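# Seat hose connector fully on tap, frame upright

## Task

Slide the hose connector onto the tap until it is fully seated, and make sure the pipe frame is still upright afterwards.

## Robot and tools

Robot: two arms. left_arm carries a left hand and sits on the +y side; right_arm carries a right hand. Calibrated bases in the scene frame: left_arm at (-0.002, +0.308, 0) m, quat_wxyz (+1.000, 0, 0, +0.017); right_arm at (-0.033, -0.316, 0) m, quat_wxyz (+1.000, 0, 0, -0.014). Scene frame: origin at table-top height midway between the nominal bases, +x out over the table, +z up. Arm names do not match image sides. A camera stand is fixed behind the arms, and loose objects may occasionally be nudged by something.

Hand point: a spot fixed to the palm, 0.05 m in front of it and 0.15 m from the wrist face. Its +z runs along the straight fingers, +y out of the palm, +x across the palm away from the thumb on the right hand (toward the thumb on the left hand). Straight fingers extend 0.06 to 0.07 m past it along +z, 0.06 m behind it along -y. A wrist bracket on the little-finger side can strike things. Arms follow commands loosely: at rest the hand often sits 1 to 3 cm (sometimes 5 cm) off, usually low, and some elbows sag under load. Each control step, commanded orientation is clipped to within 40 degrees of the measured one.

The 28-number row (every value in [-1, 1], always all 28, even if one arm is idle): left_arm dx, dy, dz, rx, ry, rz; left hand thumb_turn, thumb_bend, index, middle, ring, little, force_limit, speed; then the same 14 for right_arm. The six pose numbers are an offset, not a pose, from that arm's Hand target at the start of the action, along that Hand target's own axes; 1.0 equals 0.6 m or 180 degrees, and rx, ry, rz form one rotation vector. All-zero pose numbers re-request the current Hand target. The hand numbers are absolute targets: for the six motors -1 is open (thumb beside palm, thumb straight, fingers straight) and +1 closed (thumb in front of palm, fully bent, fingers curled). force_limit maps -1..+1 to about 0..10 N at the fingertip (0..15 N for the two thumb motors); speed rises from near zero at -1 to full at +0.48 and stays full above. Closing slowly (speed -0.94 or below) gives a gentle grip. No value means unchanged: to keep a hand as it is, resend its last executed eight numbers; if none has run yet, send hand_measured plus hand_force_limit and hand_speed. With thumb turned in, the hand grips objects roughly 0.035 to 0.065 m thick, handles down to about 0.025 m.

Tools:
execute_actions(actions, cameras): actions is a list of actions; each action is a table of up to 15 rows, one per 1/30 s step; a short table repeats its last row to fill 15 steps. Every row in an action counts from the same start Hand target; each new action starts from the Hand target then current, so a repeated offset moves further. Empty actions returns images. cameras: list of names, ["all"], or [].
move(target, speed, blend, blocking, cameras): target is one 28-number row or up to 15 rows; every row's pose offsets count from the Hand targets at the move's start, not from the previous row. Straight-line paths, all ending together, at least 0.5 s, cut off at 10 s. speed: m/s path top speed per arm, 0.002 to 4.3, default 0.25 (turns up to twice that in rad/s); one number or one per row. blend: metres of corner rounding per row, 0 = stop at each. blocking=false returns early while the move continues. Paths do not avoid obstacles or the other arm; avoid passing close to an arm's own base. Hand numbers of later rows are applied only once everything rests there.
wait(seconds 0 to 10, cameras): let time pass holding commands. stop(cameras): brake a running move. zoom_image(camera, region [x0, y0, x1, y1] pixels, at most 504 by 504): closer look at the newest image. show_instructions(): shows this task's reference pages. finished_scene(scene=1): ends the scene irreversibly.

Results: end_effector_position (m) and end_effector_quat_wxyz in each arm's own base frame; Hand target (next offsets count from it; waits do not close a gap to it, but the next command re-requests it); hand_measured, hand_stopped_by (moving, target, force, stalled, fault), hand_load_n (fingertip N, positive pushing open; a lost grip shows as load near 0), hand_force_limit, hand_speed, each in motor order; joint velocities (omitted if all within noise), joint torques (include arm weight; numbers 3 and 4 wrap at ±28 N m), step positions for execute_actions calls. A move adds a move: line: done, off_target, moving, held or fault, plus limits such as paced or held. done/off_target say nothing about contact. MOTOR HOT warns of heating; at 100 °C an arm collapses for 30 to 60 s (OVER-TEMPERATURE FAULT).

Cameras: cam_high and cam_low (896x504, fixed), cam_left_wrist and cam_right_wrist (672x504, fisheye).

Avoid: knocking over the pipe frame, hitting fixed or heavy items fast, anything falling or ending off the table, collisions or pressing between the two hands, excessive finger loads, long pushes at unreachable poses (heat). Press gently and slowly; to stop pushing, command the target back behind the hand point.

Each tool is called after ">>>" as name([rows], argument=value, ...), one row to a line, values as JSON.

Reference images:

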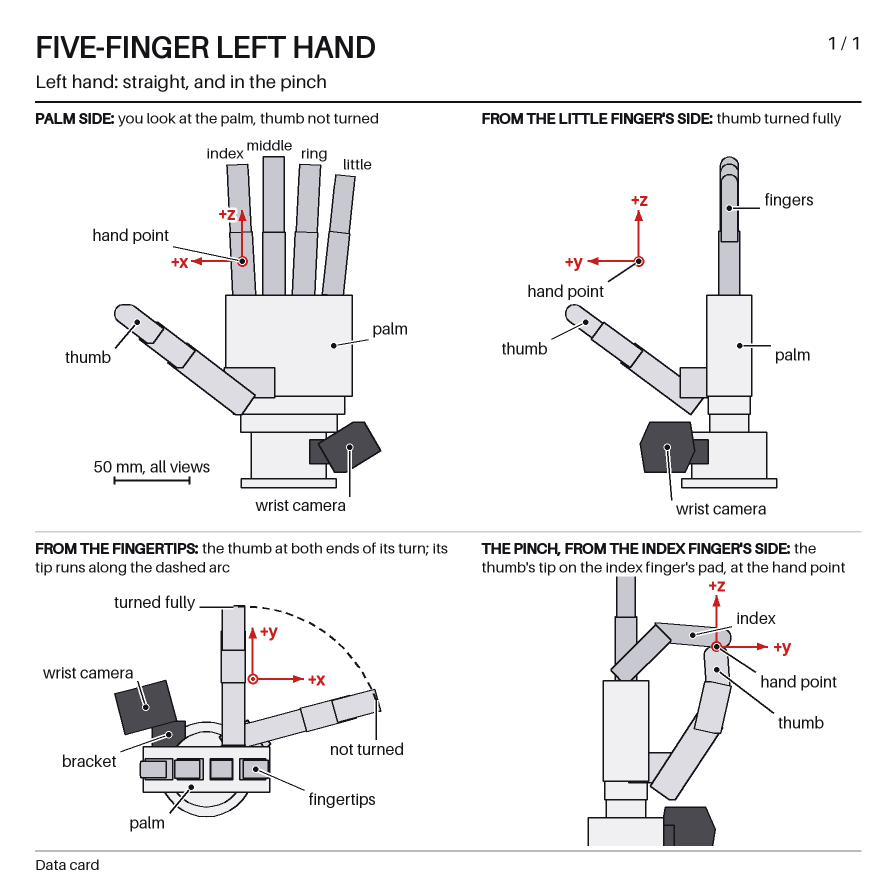

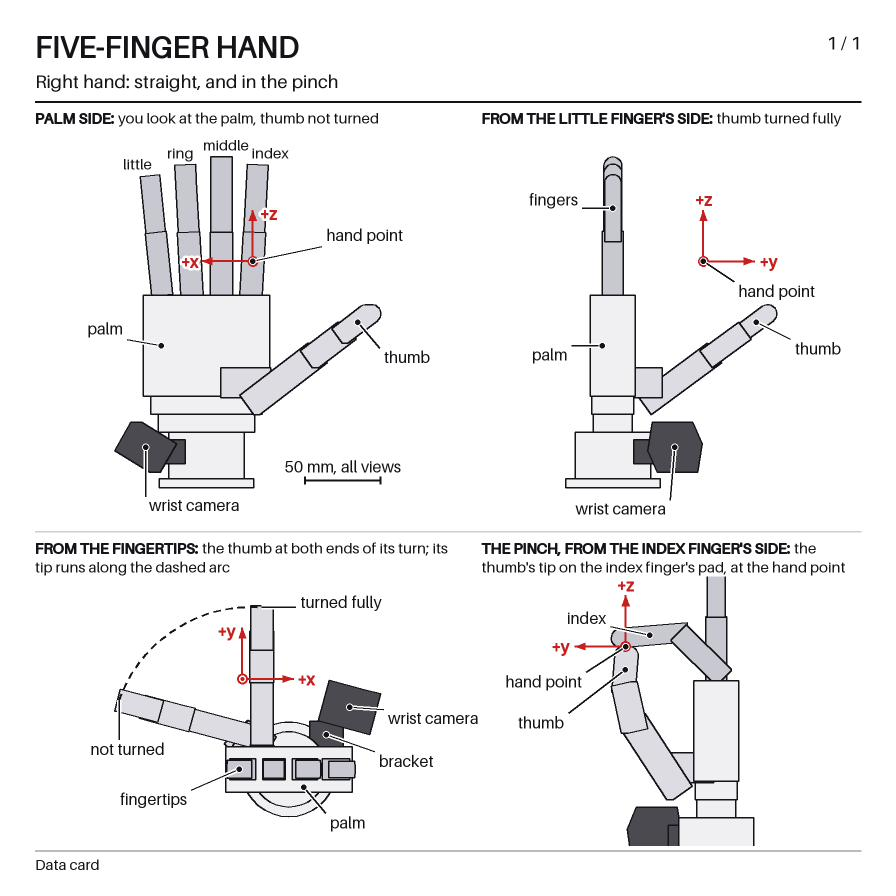

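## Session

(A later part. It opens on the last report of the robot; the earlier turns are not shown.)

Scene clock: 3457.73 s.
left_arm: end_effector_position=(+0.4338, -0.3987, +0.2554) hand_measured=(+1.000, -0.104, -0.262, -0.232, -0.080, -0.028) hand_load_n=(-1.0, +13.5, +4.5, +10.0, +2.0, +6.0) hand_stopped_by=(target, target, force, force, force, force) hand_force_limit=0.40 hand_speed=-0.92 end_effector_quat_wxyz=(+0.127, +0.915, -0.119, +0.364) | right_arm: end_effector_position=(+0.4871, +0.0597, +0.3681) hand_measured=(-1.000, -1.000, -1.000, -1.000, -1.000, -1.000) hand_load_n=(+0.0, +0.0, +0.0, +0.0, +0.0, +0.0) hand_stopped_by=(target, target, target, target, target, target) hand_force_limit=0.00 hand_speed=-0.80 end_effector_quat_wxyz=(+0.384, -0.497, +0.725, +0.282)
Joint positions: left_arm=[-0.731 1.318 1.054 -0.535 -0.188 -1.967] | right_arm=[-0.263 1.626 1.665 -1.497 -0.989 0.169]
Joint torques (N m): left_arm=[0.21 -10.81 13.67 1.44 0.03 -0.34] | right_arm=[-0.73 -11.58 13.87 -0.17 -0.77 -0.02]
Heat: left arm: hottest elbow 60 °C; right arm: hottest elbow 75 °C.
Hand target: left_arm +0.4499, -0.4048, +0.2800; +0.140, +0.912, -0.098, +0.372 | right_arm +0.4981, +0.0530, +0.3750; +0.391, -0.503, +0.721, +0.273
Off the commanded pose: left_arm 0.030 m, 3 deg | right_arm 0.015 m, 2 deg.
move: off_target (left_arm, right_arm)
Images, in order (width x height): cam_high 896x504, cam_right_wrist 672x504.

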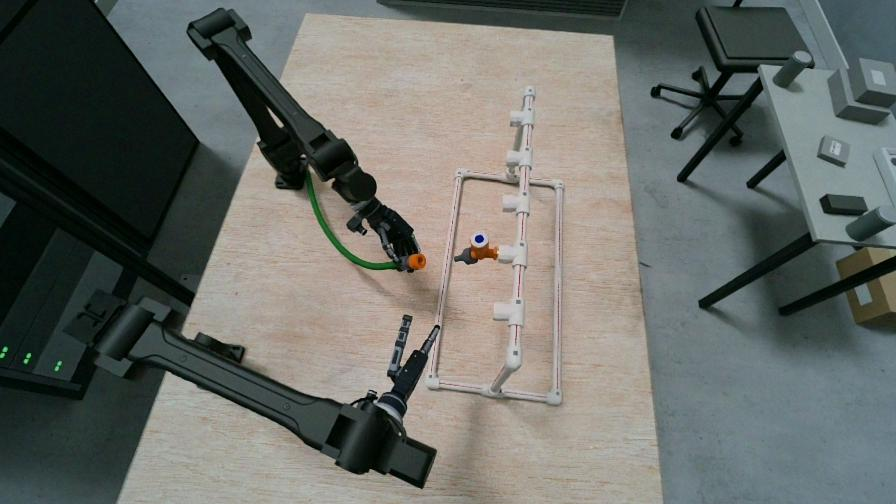

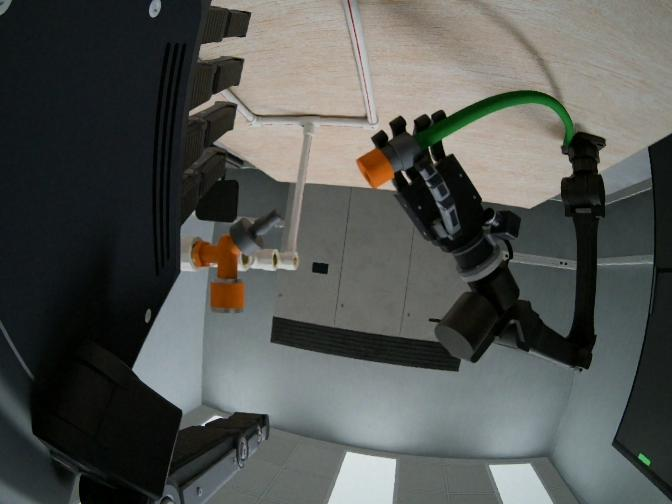

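>>> zoom_image(camera="cam_high", region=[448, 242, 488, 272])

>>> zoom_image(camera="cam_high", region=[394, 245, 434, 275])

>>> zoom_image(camera="cam_right_wrist", region=[350, 140, 400, 190])

>>> zoom_image(camera="cam_right_wrist", region=[230, 195, 290, 255])

Scaled by 12.600.

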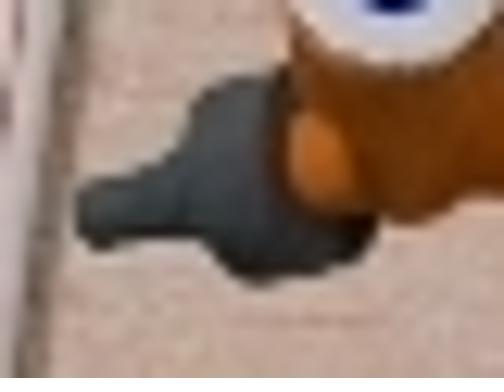

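Scaled by 12.600.

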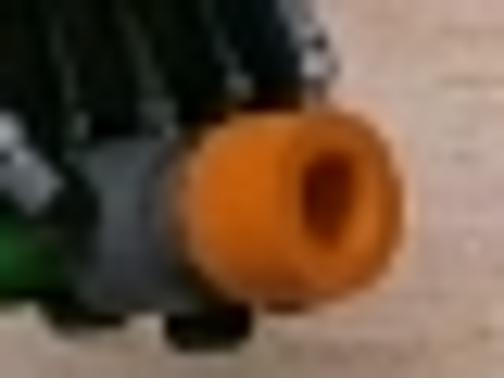

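Scaled by 10.080 from the camera's 672x504 image, which has a finer 960x720 frame.

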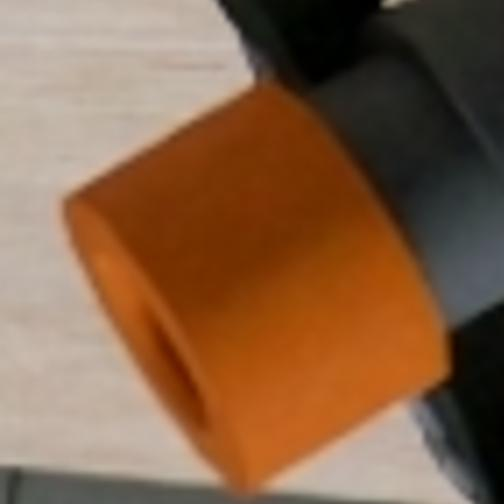

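Scaled by 8.400 from the camera's 672x504 image, which has a finer 960x720 frame.

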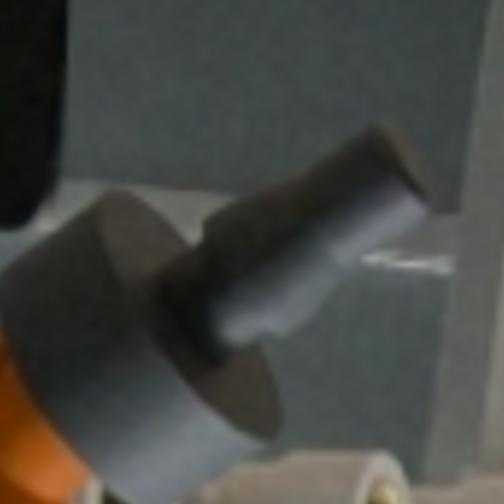

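>>> move(target=[0.0803,0.0132,0.0238,0,0.0055,-0.0157,1,-0.1,0.35,0.4,0.45,0.45,0.4,-0.92,0,0,0,0,0,0,-1,-1,-1,-1,-1,-1,0,-0.8], speed=0.06, cameras=["cam_high","cam_right_wrist"])

Scene clock: 3622.77 s.
left_arm: end_effector_position=(+0.4762, -0.4149, +0.2820) hand_measured=(+1.000, -0.104, -0.262, -0.232, -0.080, -0.028) hand_load_n=(+0.0, +15.0, +5.0, +10.0, +1.5, +5.0) hand_stopped_by=(target, target, force, force, force, force) hand_force_limit=0.40 hand_speed=-0.92 end_effector_quat_wxyz=(+0.140, +0.916, -0.085, +0.367) | right_arm: end_effector_position=(+0.4870, +0.0597, +0.3680) hand_measured=(-1.000, -1.000, -1.000, -1.000, -1.000, -1.000) hand_load_n=(+0.0, +0.0, +0.0, +0.0, +0.0, +0.0) hand_stopped_by=(target, target, target, target, target, target) hand_force_limit=0.00 hand_speed=-0.80 end_effector_quat_wxyz=(+0.384, -0.497, +0.725, +0.282)
Joint positions: left_arm=[-0.707 1.405 1.194 -0.568 -0.178 -2.017] | right_arm=[-0.263 1.626 1.665 -1.497 -0.989 0.168]
Joint torques (N m): left_arm=[0.21 -12.45 13.76 1.47 0.05 -0.16] | right_arm=[-0.62 -11.52 13.87 -0.18 -0.77 -0.02]
Heat: left arm: hottest elbow 63 °C; right arm: hottest elbow 67 °C.
Hand target: left_arm +0.4910, -0.4204, +0.3059; +0.150, +0.911, -0.074, +0.377 | right_arm +0.4981, +0.0530, +0.3750; +0.391, -0.503, +0.721, +0.273
Off the commanded pose: left_arm 0.029 m, 2 deg | right_arm 0.015 m, 2 deg.
move: off_target (left_arm, right_arm)
Images, in order (width x height): cam_high 896x504, cam_right_wrist 672x504.

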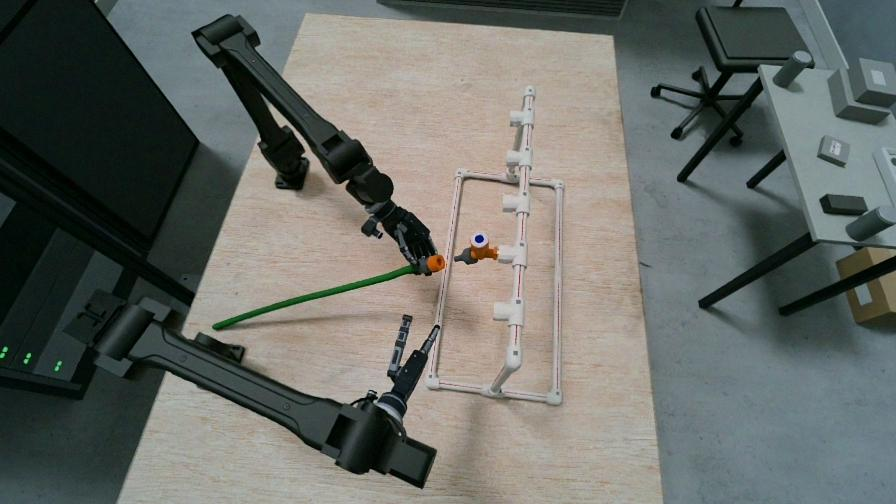

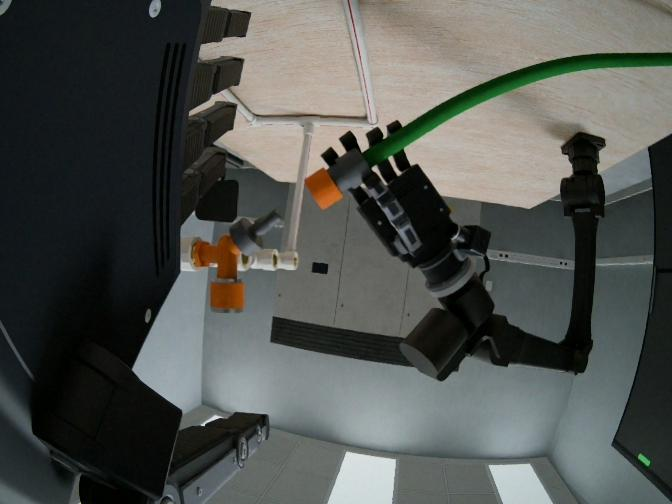

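>>> zoom_image(camera="cam_right_wrist", region=[220, 140, 370, 280])

>>> zoom_image(camera="cam_right_wrist", region=[295, 145, 355, 215])

>>> zoom_image(camera="cam_high", region=[410, 240, 480, 285])

Scaled by 3.360 from the camera's 672x504 image, which has a finer 960x720 frame.

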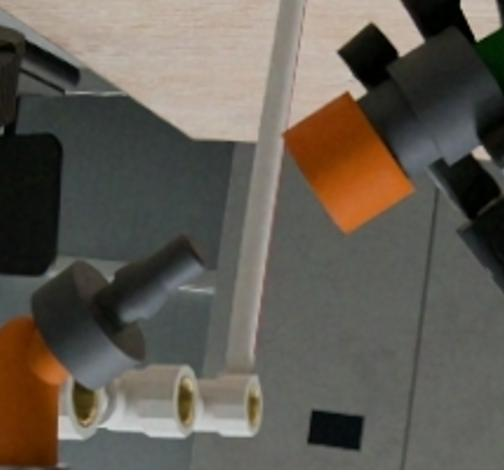

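Scaled by 7.200 from the camera's 672x504 image, which has a finer 960x720 frame.

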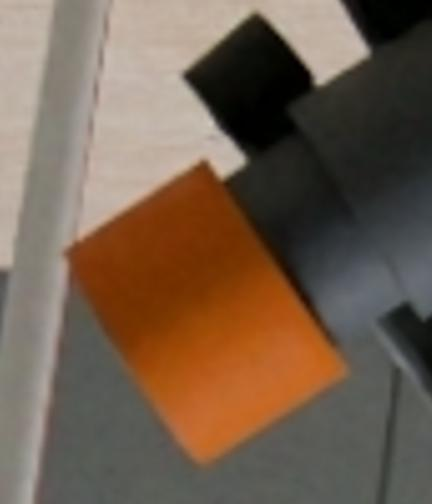

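Scaled by 7.200.

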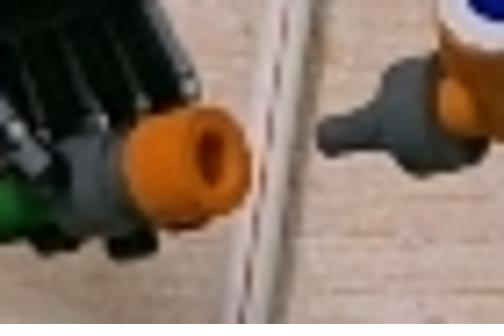

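>>> move(target=[0.0498,-0.0008,0.0061,0,0,0,1,-0.1,0.35,0.4,0.45,0.45,0.4,-0.92,0,0,0,0,0,0,-1,-1,-1,-1,-1,-1,0,-0.8], speed=0.03, cameras=["cam_high","cam_right_wrist"])

>>> zoom_image(camera="cam_right_wrist", region=[240, 150, 340, 250])

>>> zoom_image(camera="cam_high", region=[420, 240, 480, 280])

Scene clock: 3689.43 s.
left_arm: end_effector_position=(+0.5008, -0.4167, +0.3012) hand_measured=(+1.000, -0.104, -0.262, -0.232, -0.080, -0.028) hand_load_n=(+0.0, +15.0, +5.0, +9.5, +1.5, +5.0) hand_stopped_by=(target, target, force, force, force, force) hand_force_limit=0.40 hand_speed=-0.92 end_effector_quat_wxyz=(+0.143, +0.916, -0.078, +0.366) | right_arm: end_effector_position=(+0.4870, +0.0597, +0.3680) hand_measured=(-1.000, -1.000, -1.000, -1.000, -1.000, -1.000) hand_load_n=(+0.0, +0.0, +0.0, +0.0, +0.0, +0.0) hand_stopped_by=(target, target, target, target, target, target) hand_force_limit=0.00 hand_speed=-0.80 end_effector_quat_wxyz=(+0.384, -0.497, +0.725, +0.282)
Joint positions: left_arm=[-0.678 1.447 1.287 -0.616 -0.159 -2.013] | right_arm=[-0.263 1.626 1.665 -1.497 -0.989 0.168]
Joint torques (N m): left_arm=[0.26 -12.98 14.01 1.57 0.13 -0.02] | right_arm=[-0.56 -11.52 13.89 -0.18 -0.76 -0.02]
Heat: left arm: hottest elbow 63 °C; right arm: hottest elbow 67 °C.
Hand target: left_arm +0.5146, -0.4218, +0.3243; +0.150, +0.911, -0.074, +0.377 | right_arm +0.4981, +0.0530, +0.3750; +0.391, -0.503, +0.721, +0.273
Off the commanded pose: left_arm 0.028 m, 2 deg | right_arm 0.015 m, 2 deg.
move: off_target (left_arm, right_arm)
Images, in order (width x height): cam_high 896x504, cam_right_wrist 672x504.

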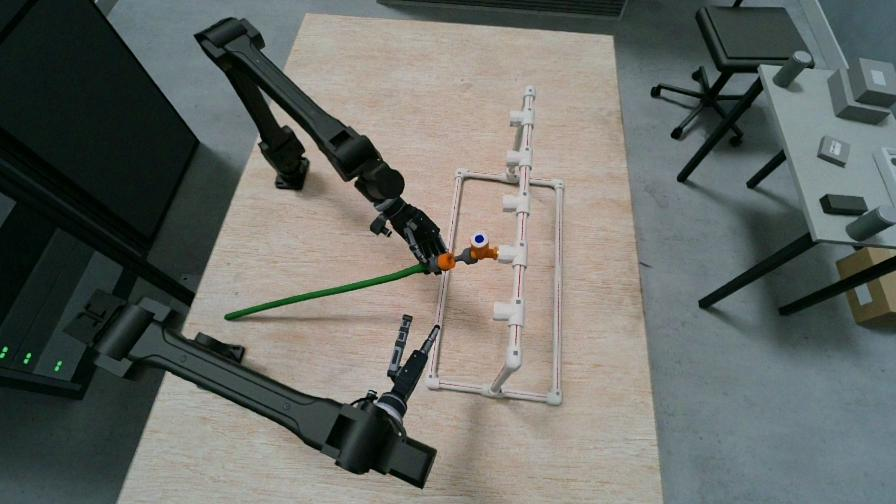

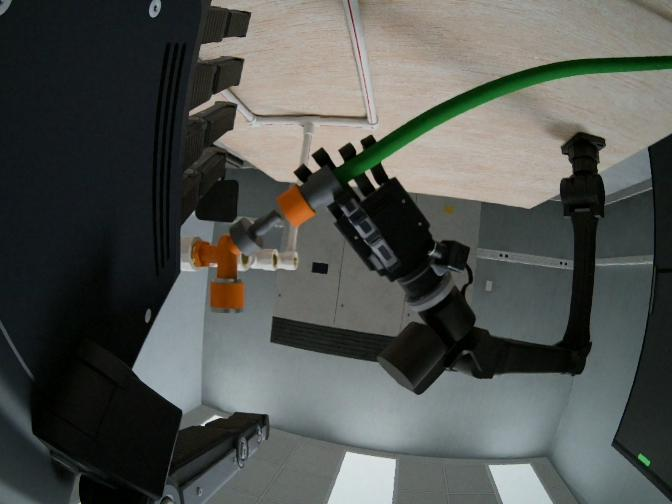

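Scaled by 5.040 from the camera's 672x504 image, which has a finer 960x720 frame.

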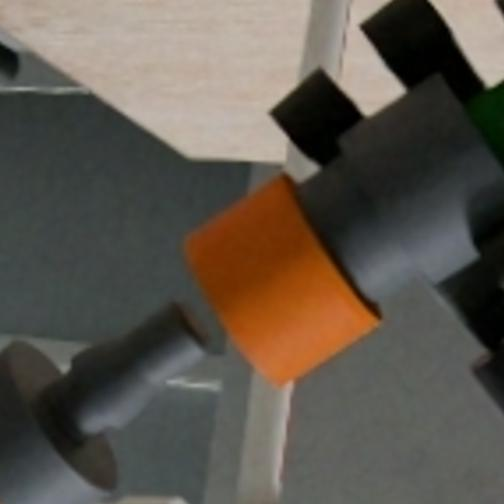

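Scaled by 8.400.

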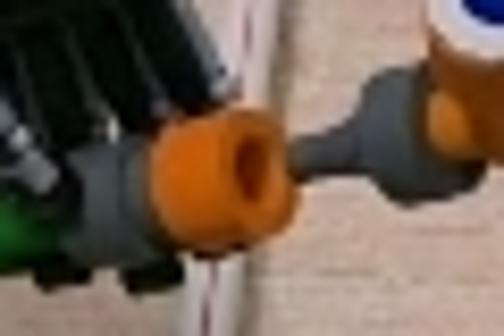

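>>> move(target=[0.0315,-0.007,0.0055,0,0,0,1,-0.1,0.35,0.4,0.45,0.45,0.4,-0.92,0,0,0,0,0,0,-1,-1,-1,-1,-1,-1,0,-0.8], speed=0.02, cameras=["cam_high","cam_right_wrist"])

>>> zoom_image(camera="cam_right_wrist", region=[220, 160, 320, 260])

>>> zoom_image(camera="cam_high", region=[420, 240, 480, 280])

Scene clock: 3734.50 s.
left_arm: end_effector_position=(+0.5175, -0.4148, +0.3119) hand_measured=(+1.000, -0.104, -0.262, -0.232, -0.080, -0.028) hand_load_n=(+0.0, +14.5, +5.0, +10.0, +1.5, +5.5) hand_stopped_by=(target, target, force, force, force, force) hand_force_limit=0.40 hand_speed=-0.92 end_effector_quat_wxyz=(+0.143, +0.916, -0.078, +0.366) | right_arm: end_effector_position=(+0.4870, +0.0597, +0.3680) hand_measured=(-1.000, -1.000, -1.000, -1.000, -1.000, -1.000) hand_load_n=(+0.0, +0.0, +0.0, +0.0, +0.0, +0.0) hand_stopped_by=(target, target, target, target, target, target) hand_force_limit=0.00 hand_speed=-0.80 end_effector_quat_wxyz=(+0.384, -0.497, +0.725, +0.282)
Joint positions: left_arm=[-0.653 1.473 1.342 -0.642 -0.141 -1.995] | right_arm=[-0.263 1.626 1.665 -1.497 -0.989 0.168]
Joint torques (N m): left_arm=[0.26 -13.8 14.05 1.54 0.15 0] | right_arm=[-0.67 -11.52 13.89 -0.16 -0.76 -0.03]
Heat: left arm: hottest elbow 67 °C; right arm: hottest elbow 67 °C.
Hand target: left_arm +0.5313, -0.4193, +0.3348; +0.151, +0.911, -0.073, +0.377 | right_arm +0.4981, +0.0530, +0.3750; +0.391, -0.503, +0.721, +0.273
Off the commanded pose: left_arm 0.027 m, 2 deg | right_arm 0.015 m, 2 deg.
move: off_target (left_arm, right_arm)
Images, in order (width x height): cam_high 896x504, cam_right_wrist 672x504.

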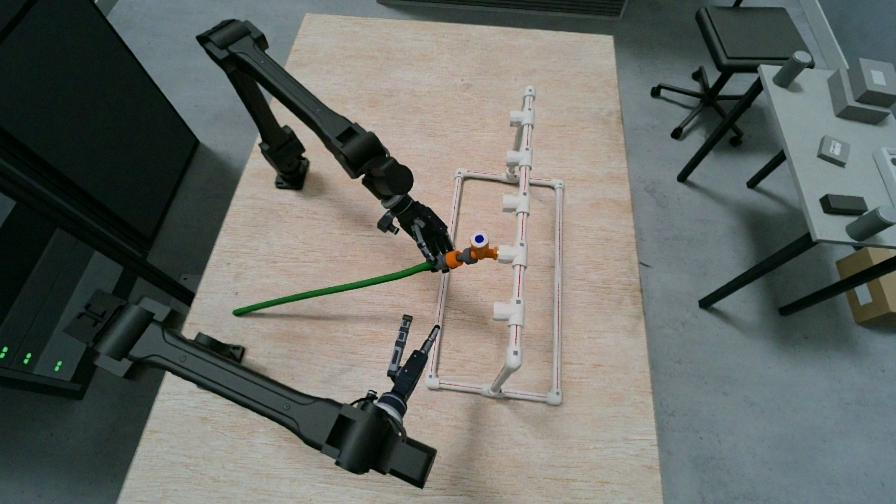

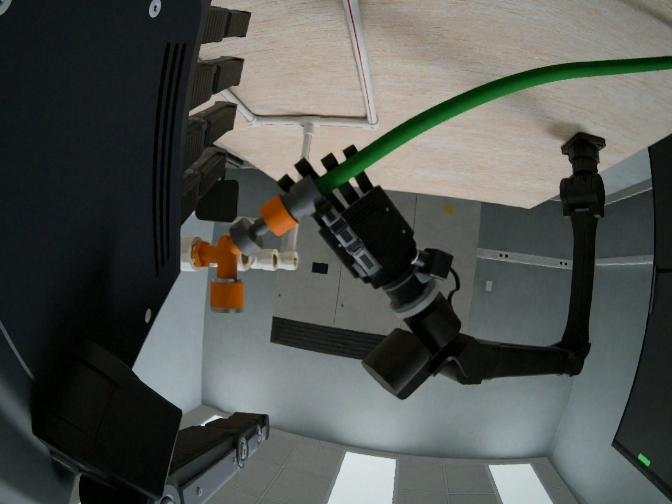

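Scaled by 5.040 from the camera's 672x504 image, which has a finer 960x720 frame.

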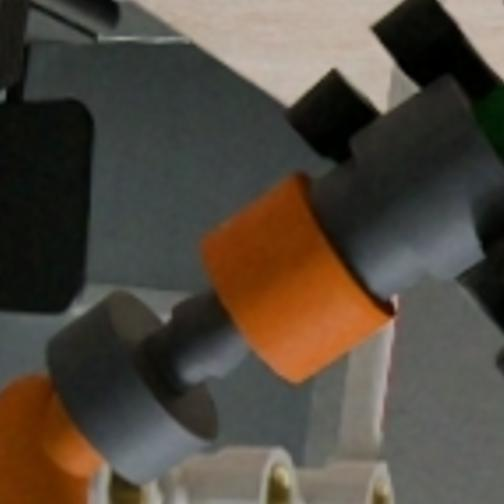

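Scaled by 8.400.

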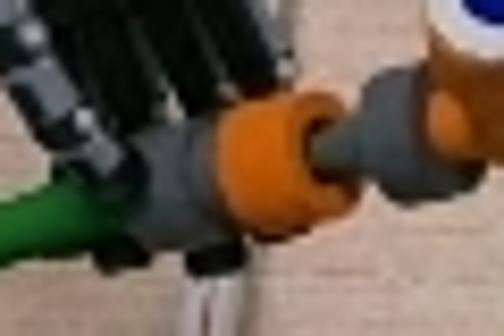

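>>> move(target=[0.0134,-0.0015,-0.0004,0,0,0,1,-0.1,0.35,0.4,0.45,0.45,0.4,-0.92,0,0,0,0,0,0,-1,-1,-1,-1,-1,-1,0,-0.8], speed=0.015, cameras=["cam_high","cam_right_wrist"])

>>> zoom_image(camera="cam_right_wrist", region=[220, 160, 320, 260])

>>> zoom_image(camera="cam_high", region=[420, 240, 480, 280])

Scene clock: 3750.70 s.
left_arm: end_effector_position=(+0.5230, -0.4146, +0.3167) hand_measured=(+1.000, -0.104, -0.262, -0.232, -0.080, -0.028) hand_load_n=(-0.5, +15.0, +4.5, +10.0, +1.5, +5.0) hand_stopped_by=(target, target, force, force, force, force) hand_force_limit=0.40 hand_speed=-0.92 end_effector_quat_wxyz=(+0.143, +0.917, -0.078, +0.365) | right_arm: end_effector_position=(+0.4870, +0.0597, +0.3680) hand_measured=(-1.000, -1.000, -1.000, -1.000, -1.000, -1.000) hand_load_n=(+0.0, +0.0, +0.0, +0.0, +0.0, +0.0) hand_stopped_by=(target, target, target, target, target, target) hand_force_limit=0.00 hand_speed=-0.80 end_effector_quat_wxyz=(+0.384, -0.497, +0.725, +0.282)
Joint positions: left_arm=[-0.646 1.483 1.367 -0.657 -0.134 -1.989] | right_arm=[-0.263 1.626 1.665 -1.497 -0.989 0.168]
Joint torques (N m): left_arm=[0.26 -13.8 14.04 1.43 0.15 -0.04] | right_arm=[-0.62 -11.46 13.89 -0.16 -0.76 -0.03]
Heat: left arm: hottest elbow 66 °C; right arm: hottest elbow 67 °C.
Hand target: left_arm +0.5369, -0.4186, +0.3404; +0.151, +0.911, -0.074, +0.377 | right_arm +0.4981, +0.0530, +0.3750; +0.391, -0.503, +0.721, +0.273
Off the commanded pose: left_arm 0.028 m, 2 deg | right_arm 0.015 m, 2 deg.
move: off_target (left_arm, right_arm)
Images, in order (width x height): cam_high 896x504, cam_right_wrist 672x504.

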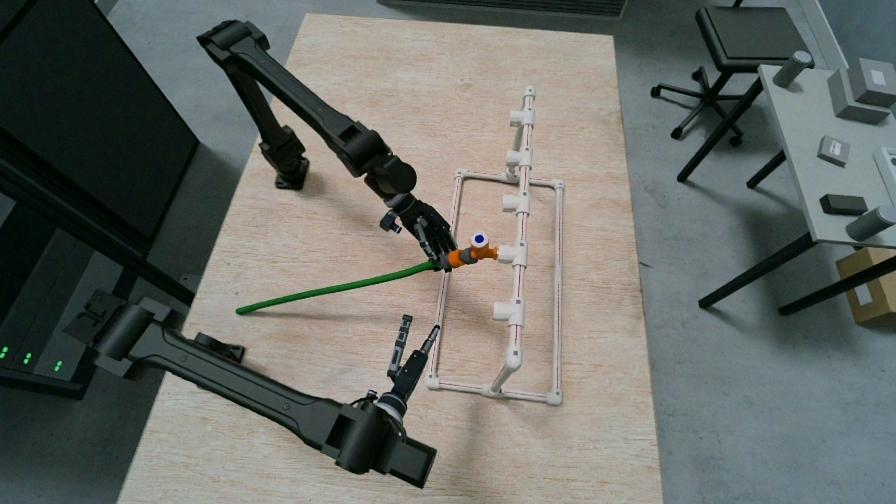

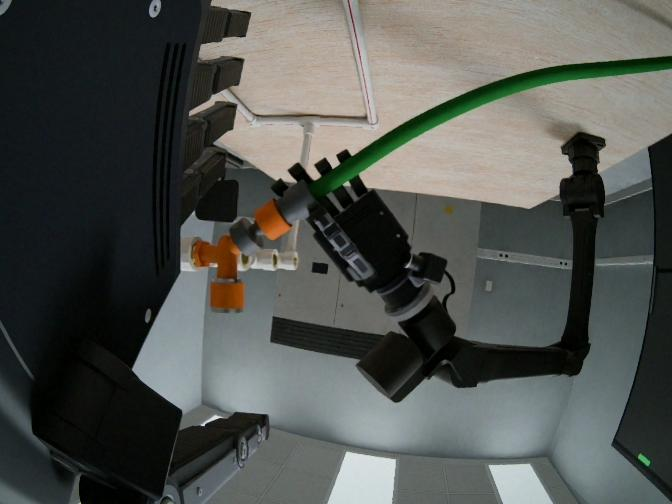

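Scaled by 5.040 from the camera's 672x504 image, which has a finer 960x720 frame.

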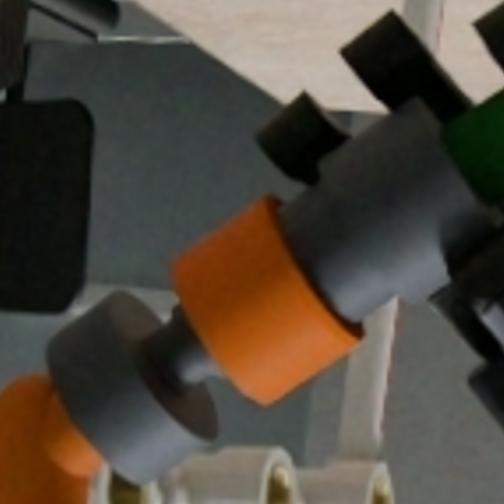

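Scaled by 8.400.

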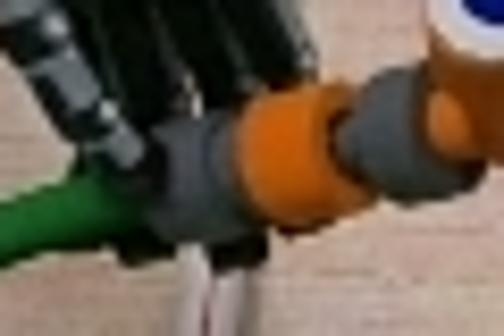

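>>> move(target=[0.0134,-0.0013,0.0013,0,0,0,1,-0.1,0.35,0.4,0.45,0.45,0.4,-0.92,0,0,0,0,0,0,-1,-1,-1,-1,-1,-1,0,-0.8], speed=0.015, cameras=["cam_high","cam_right_wrist"])

>>> zoom_image(camera="cam_right_wrist", region=[220, 160, 320, 260])

>>> zoom_image(camera="cam_high", region=[420, 240, 480, 280])

Scene clock: 3765.00 s.
left_arm: end_effector_position=(+0.5272, -0.4148, +0.3189) hand_measured=(+1.000, -0.104, -0.262, -0.232, -0.080, -0.028) hand_load_n=(-0.5, +15.0, +4.5, +9.5, +1.5, +6.0) hand_stopped_by=(target, target, force, force, force, force) hand_force_limit=0.40 hand_speed=-0.92 end_effector_quat_wxyz=(+0.142, +0.918, -0.081, +0.362) | right_arm: end_effector_position=(+0.4870, +0.0597, +0.3680) hand_measured=(-1.000, -1.000, -1.000, -1.000, -1.000, -1.000) hand_load_n=(+0.0, +0.0, +0.0, +0.0, +0.0, +0.0) hand_stopped_by=(target, target, target, target, target, target) hand_force_limit=0.00 hand_speed=-0.80 end_effector_quat_wxyz=(+0.384, -0.497, +0.725, +0.282)
Joint positions: left_arm=[-0.639 1.494 1.388 -0.674 -0.128 -1.981] | right_arm=[-0.263 1.626 1.665 -1.497 -0.989 0.168]
Joint torques (N m): left_arm=[0.38 -13.92 14.49 1.7 0.12 -0.06] | right_arm=[-0.62 -11.58 13.89 -0.18 -0.77 -0.04]
Heat: left arm: hottest elbow 69 °C; right arm: hottest elbow 67 °C.
Hand target: left_arm +0.5434, -0.4182, +0.3453; +0.150, +0.911, -0.074, +0.377 | right_arm +0.4981, +0.0530, +0.3750; +0.391, -0.503, +0.721, +0.273
Off the commanded pose: left_arm 0.031 m, 2 deg | right_arm 0.015 m, 2 deg.
move: off_target (left_arm, right_arm)
Images, in order (width x height): cam_high 896x504, cam_right_wrist 672x504.

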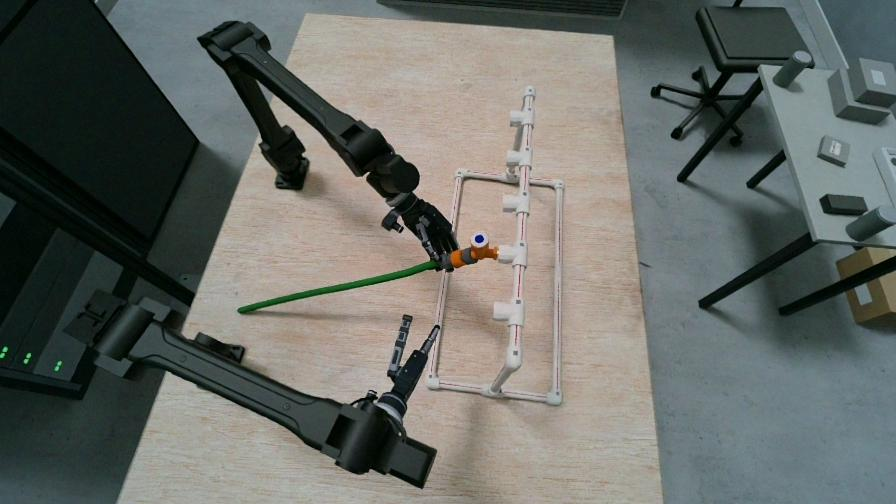

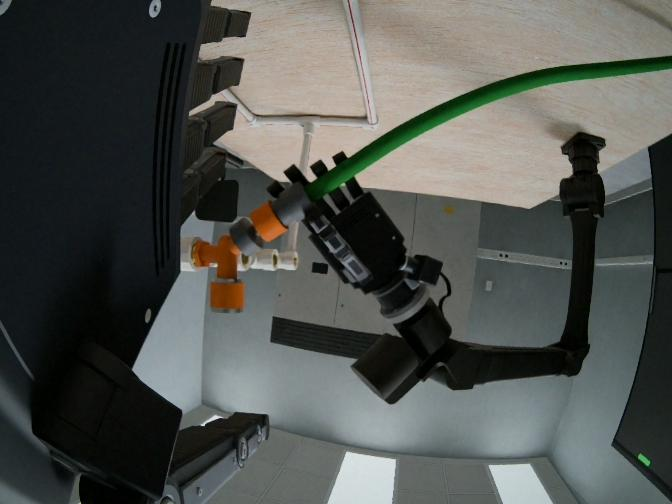

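Scaled by 5.040 from the camera's 672x504 image, which has a finer 960x720 frame.

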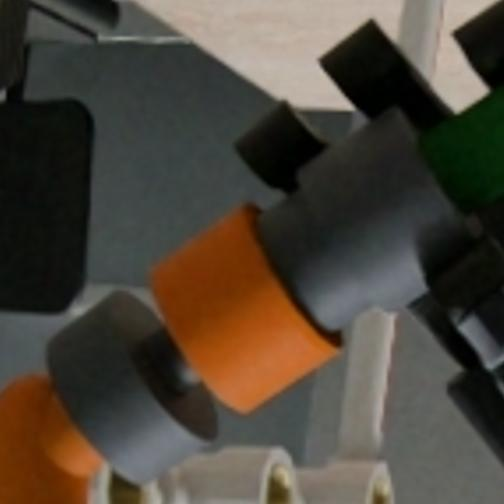

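Scaled by 8.400.

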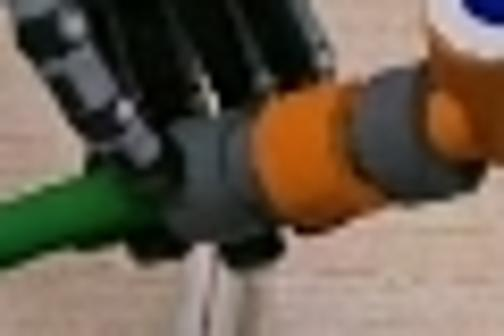

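>>> move(target=[0.0133,0,0,0,0,0,1,-0.1,0.35,0.4,0.45,0.45,0.4,-0.92,0,0,0,0,0,0,-1,-1,-1,-1,-1,-1,0,-0.8], speed=0.015, cameras=["cam_high","cam_right_wrist"])

>>> zoom_image(camera="cam_right_wrist", region=[220, 160, 320, 260])

>>> zoom_image(camera="cam_high", region=[420, 240, 480, 280])

Scene clock: 3777.37 s.
left_arm: end_effector_position=(+0.5284, -0.4151, +0.3195) hand_measured=(+1.000, -0.104, -0.262, -0.232, -0.080, -0.028) hand_load_n=(-1.5, +14.5, +4.0, +9.5, +2.0, +7.5) hand_stopped_by=(target, target, force, force, force, force) hand_force_limit=0.40 hand_speed=-0.92 end_effector_quat_wxyz=(+0.139, +0.920, -0.085, +0.357) | right_arm: end_effector_position=(+0.4870, +0.0597, +0.3680) hand_measured=(-1.000, -1.000, -1.000, -1.000, -1.000, -1.000) hand_load_n=(+0.0, +0.0, +0.0, +0.0, +0.0, +0.0) hand_stopped_by=(target, target, target, target, target, target) hand_force_limit=0.00 hand_speed=-0.80 end_effector_quat_wxyz=(+0.384, -0.497, +0.725, +0.282)
Joint positions: left_arm=[-0.636 1.501 1.405 -0.695 -0.122 -1.973] | right_arm=[-0.263 1.626 1.665 -1.497 -0.989 0.168]
Joint torques (N m): left_arm=[0.62 -13.92 14.91 1.96 0.06 -0.07] | right_arm=[-0.67 -11.52 13.9 -0.17 -0.76 -0.02]
Heat: left arm: hottest elbow 70 °C; right arm: hottest elbow 67 °C.
Hand target: left_arm +0.5489, -0.4184, +0.3512; +0.151, +0.911, -0.074, +0.377 | right_arm +0.4981, +0.0530, +0.3750; +0.391, -0.503, +0.721, +0.273
Off the commanded pose: left_arm 0.038 m, 3 deg | right_arm 0.015 m, 2 deg.
move: off_target (left_arm, right_arm)
Images, in order (width x height): cam_high 896x504, cam_right_wrist 672x504.

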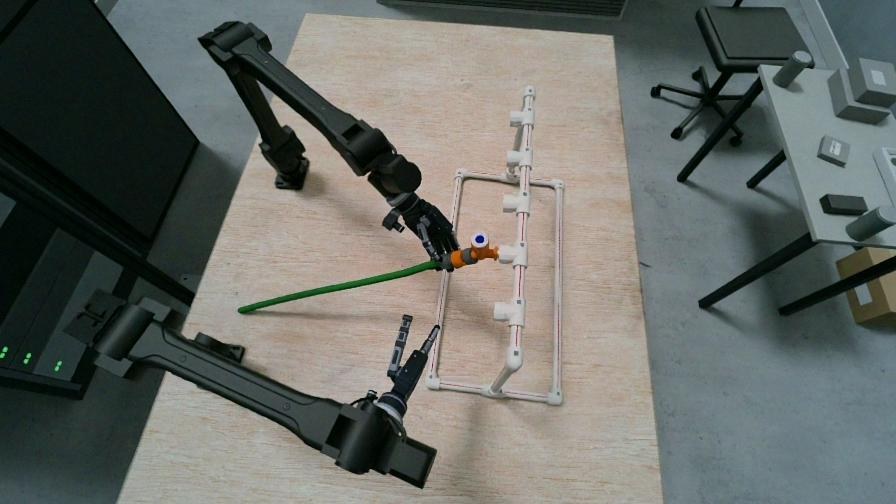

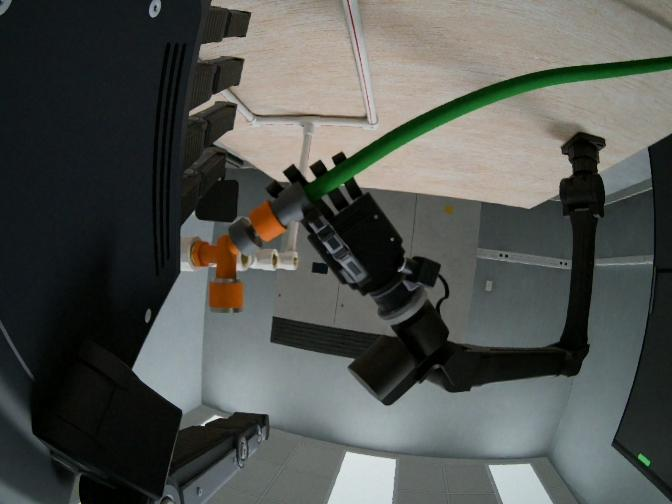

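Scaled by 5.040 from the camera's 672x504 image, which has a finer 960x720 frame.

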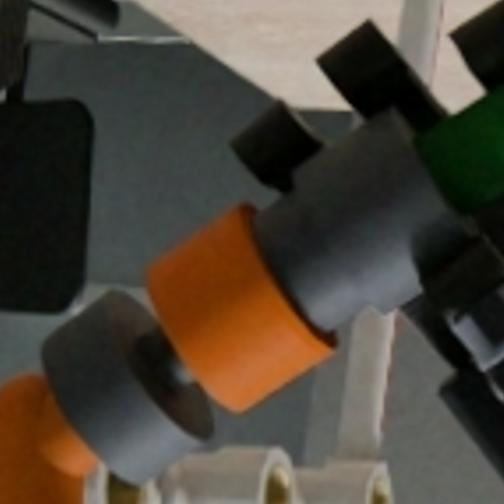

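Scaled by 8.400.

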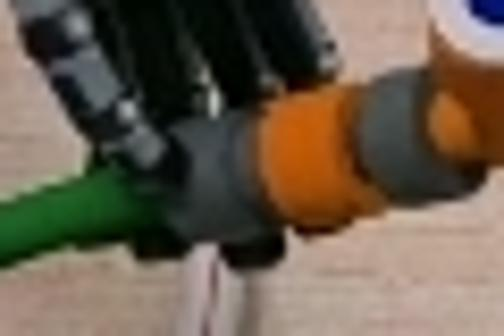

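>>> move(target=[-0.0133,0,0,0,0,0,1,-0.1,0.35,0.4,0.45,0.45,0.4,-0.92,0,0,0,0,0,0,-1,-1,-1,-1,-1,-1,0,-0.8], speed=0.02, cameras=["cam_right_wrist"])

Scene clock: 3864.37 s.
left_arm: end_effector_position=(+0.5284, -0.4151, +0.3194) hand_measured=(+1.000, -0.104, -0.262, -0.232, -0.080, -0.028) hand_load_n=(-1.5, +15.0, +4.0, +9.5, +2.0, +7.5) hand_stopped_by=(target, target, force, force, force, force) hand_force_limit=0.40 hand_speed=-0.92 end_effector_quat_wxyz=(+0.139, +0.920, -0.085, +0.357) | right_arm: end_effector_position=(+0.4870, +0.0597, +0.3680) hand_measured=(-1.000, -1.000, -1.000, -1.000, -1.000, -1.000) hand_load_n=(+0.0, +0.0, +0.0, +0.0, +0.0, +0.0) hand_stopped_by=(target, target, target, target, target, target) hand_force_limit=0.00 hand_speed=-0.80 end_effector_quat_wxyz=(+0.384, -0.497, +0.725, +0.282)
Joint positions: left_arm=[-0.636 1.501 1.405 -0.696 -0.122 -1.973] | right_arm=[-0.263 1.626 1.665 -1.497 -0.989 0.168]
Joint torques (N m): left_arm=[0.15 -14.68 13.3 2.44 -0.12 -0.11] | right_arm=[-0.67 -11.52 13.89 -0.18 -0.77 -0.03]
Heat: left arm: hottest elbow 76 °C; right arm: hottest elbow 67 °C.
Hand target: left_arm +0.5432, -0.4182, +0.3454; +0.150, +0.911, -0.074, +0.377 | right_arm +0.4981, +0.0530, +0.3750; +0.391, -0.503, +0.721, +0.273
Off the commanded pose: left_arm 0.030 m, 3 deg | right_arm 0.015 m, 2 deg.
move: off_target (left_arm, right_arm)
Images, in order (width x height): cam_right_wrist 672x504.

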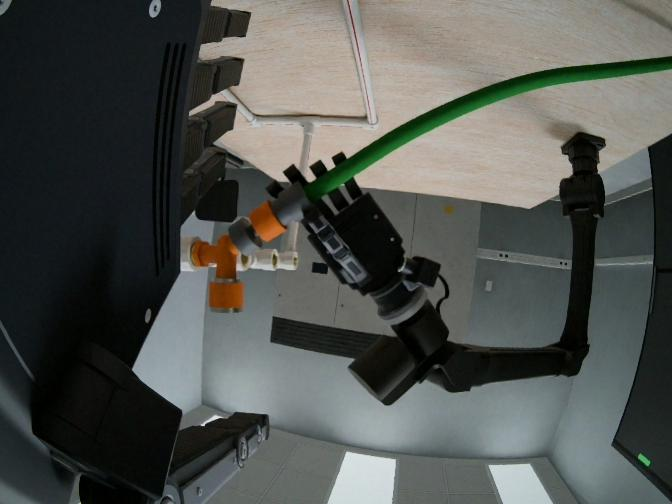

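>>> zoom_image(camera="cam_right_wrist", region=[220, 160, 320, 260])

Scaled by 5.040 from the camera's 672x504 image, which has a finer 960x720 frame.

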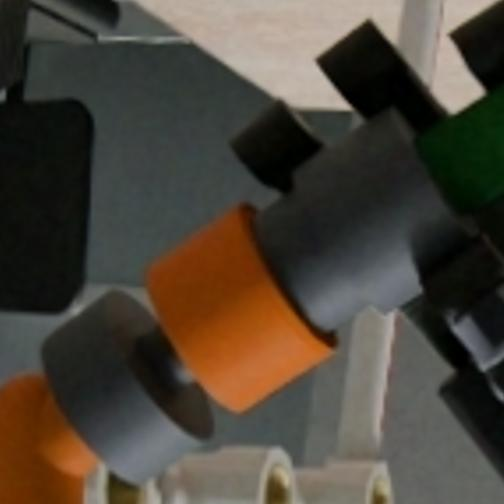

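>>> wait(seconds=0.1, cameras=["cam_high","cam_right_wrist"])

>>> zoom_image(camera="cam_high", region=[436, 242, 486, 276])

>>> zoom_image(camera="cam_right_wrist", region=[225, 195, 290, 255])

Scene clock: 3964.23 s.
left_arm: end_effector_position=(+0.5284, -0.4151, +0.3194) hand_measured=(+1.000, -0.104, -0.262, -0.232, -0.080, -0.028) hand_load_n=(-1.5, +14.5, +4.0, +9.5, +2.5, +7.5) hand_stopped_by=(target, target, force, force, force, force) hand_force_limit=0.40 hand_speed=-0.92 end_effector_quat_wxyz=(+0.139, +0.920, -0.085, +0.357) | right_arm: end_effector_position=(+0.4870, +0.0597, +0.3680) hand_measured=(-1.000, -1.000, -1.000, -1.000, -1.000, -1.000) hand_load_n=(+0.0, +0.0, +0.0, +0.0, +0.0, +0.0) hand_stopped_by=(target, target, target, target, target, target) hand_force_limit=0.00 hand_speed=-0.80 end_effector_quat_wxyz=(+0.384, -0.497, +0.725, +0.282)
Joint positions: left_arm=[-0.636 1.501 1.405 -0.696 -0.122 -1.973] | right_arm=[-0.263 1.626 1.665 -1.497 -0.989 0.168]
Joint torques (N m): left_arm=[0.21 -14.68 13.29 2.45 -0.13 -0.12] | right_arm=[-0.67 -11.46 13.87 -0.16 -0.76 -0.03]
Heat: left arm: hottest elbow 71 °C; right arm: hottest elbow 68 °C.
Hand target: left_arm +0.5432, -0.4182, +0.3454; +0.150, +0.911, -0.074, +0.377 | right_arm +0.4981, +0.0530, +0.3750; +0.391, -0.503, +0.721, +0.273
Off the commanded pose: left_arm 0.030 m, 3 deg | right_arm 0.015 m, 2 deg.
wait: 0.10 s; at rest from the start
Images, in order (width x height): cam_high 896x504, cam_right_wrist 672x504.

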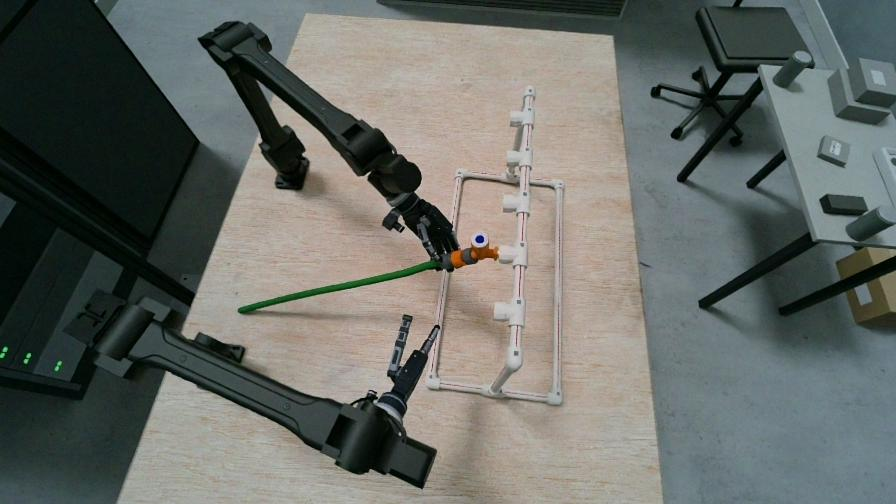

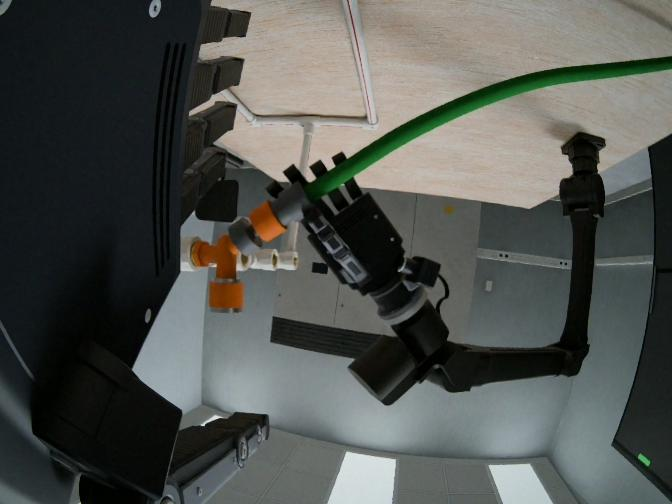

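Scaled by 10.080.

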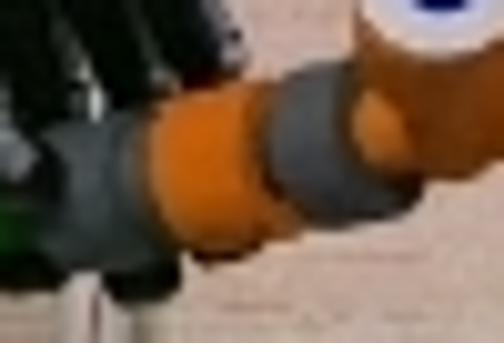

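Scaled by 7.754 from the camera's 672x504 image, which has a finer 960x720 frame.

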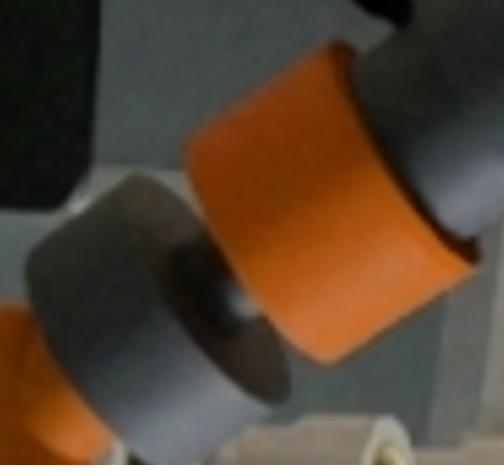

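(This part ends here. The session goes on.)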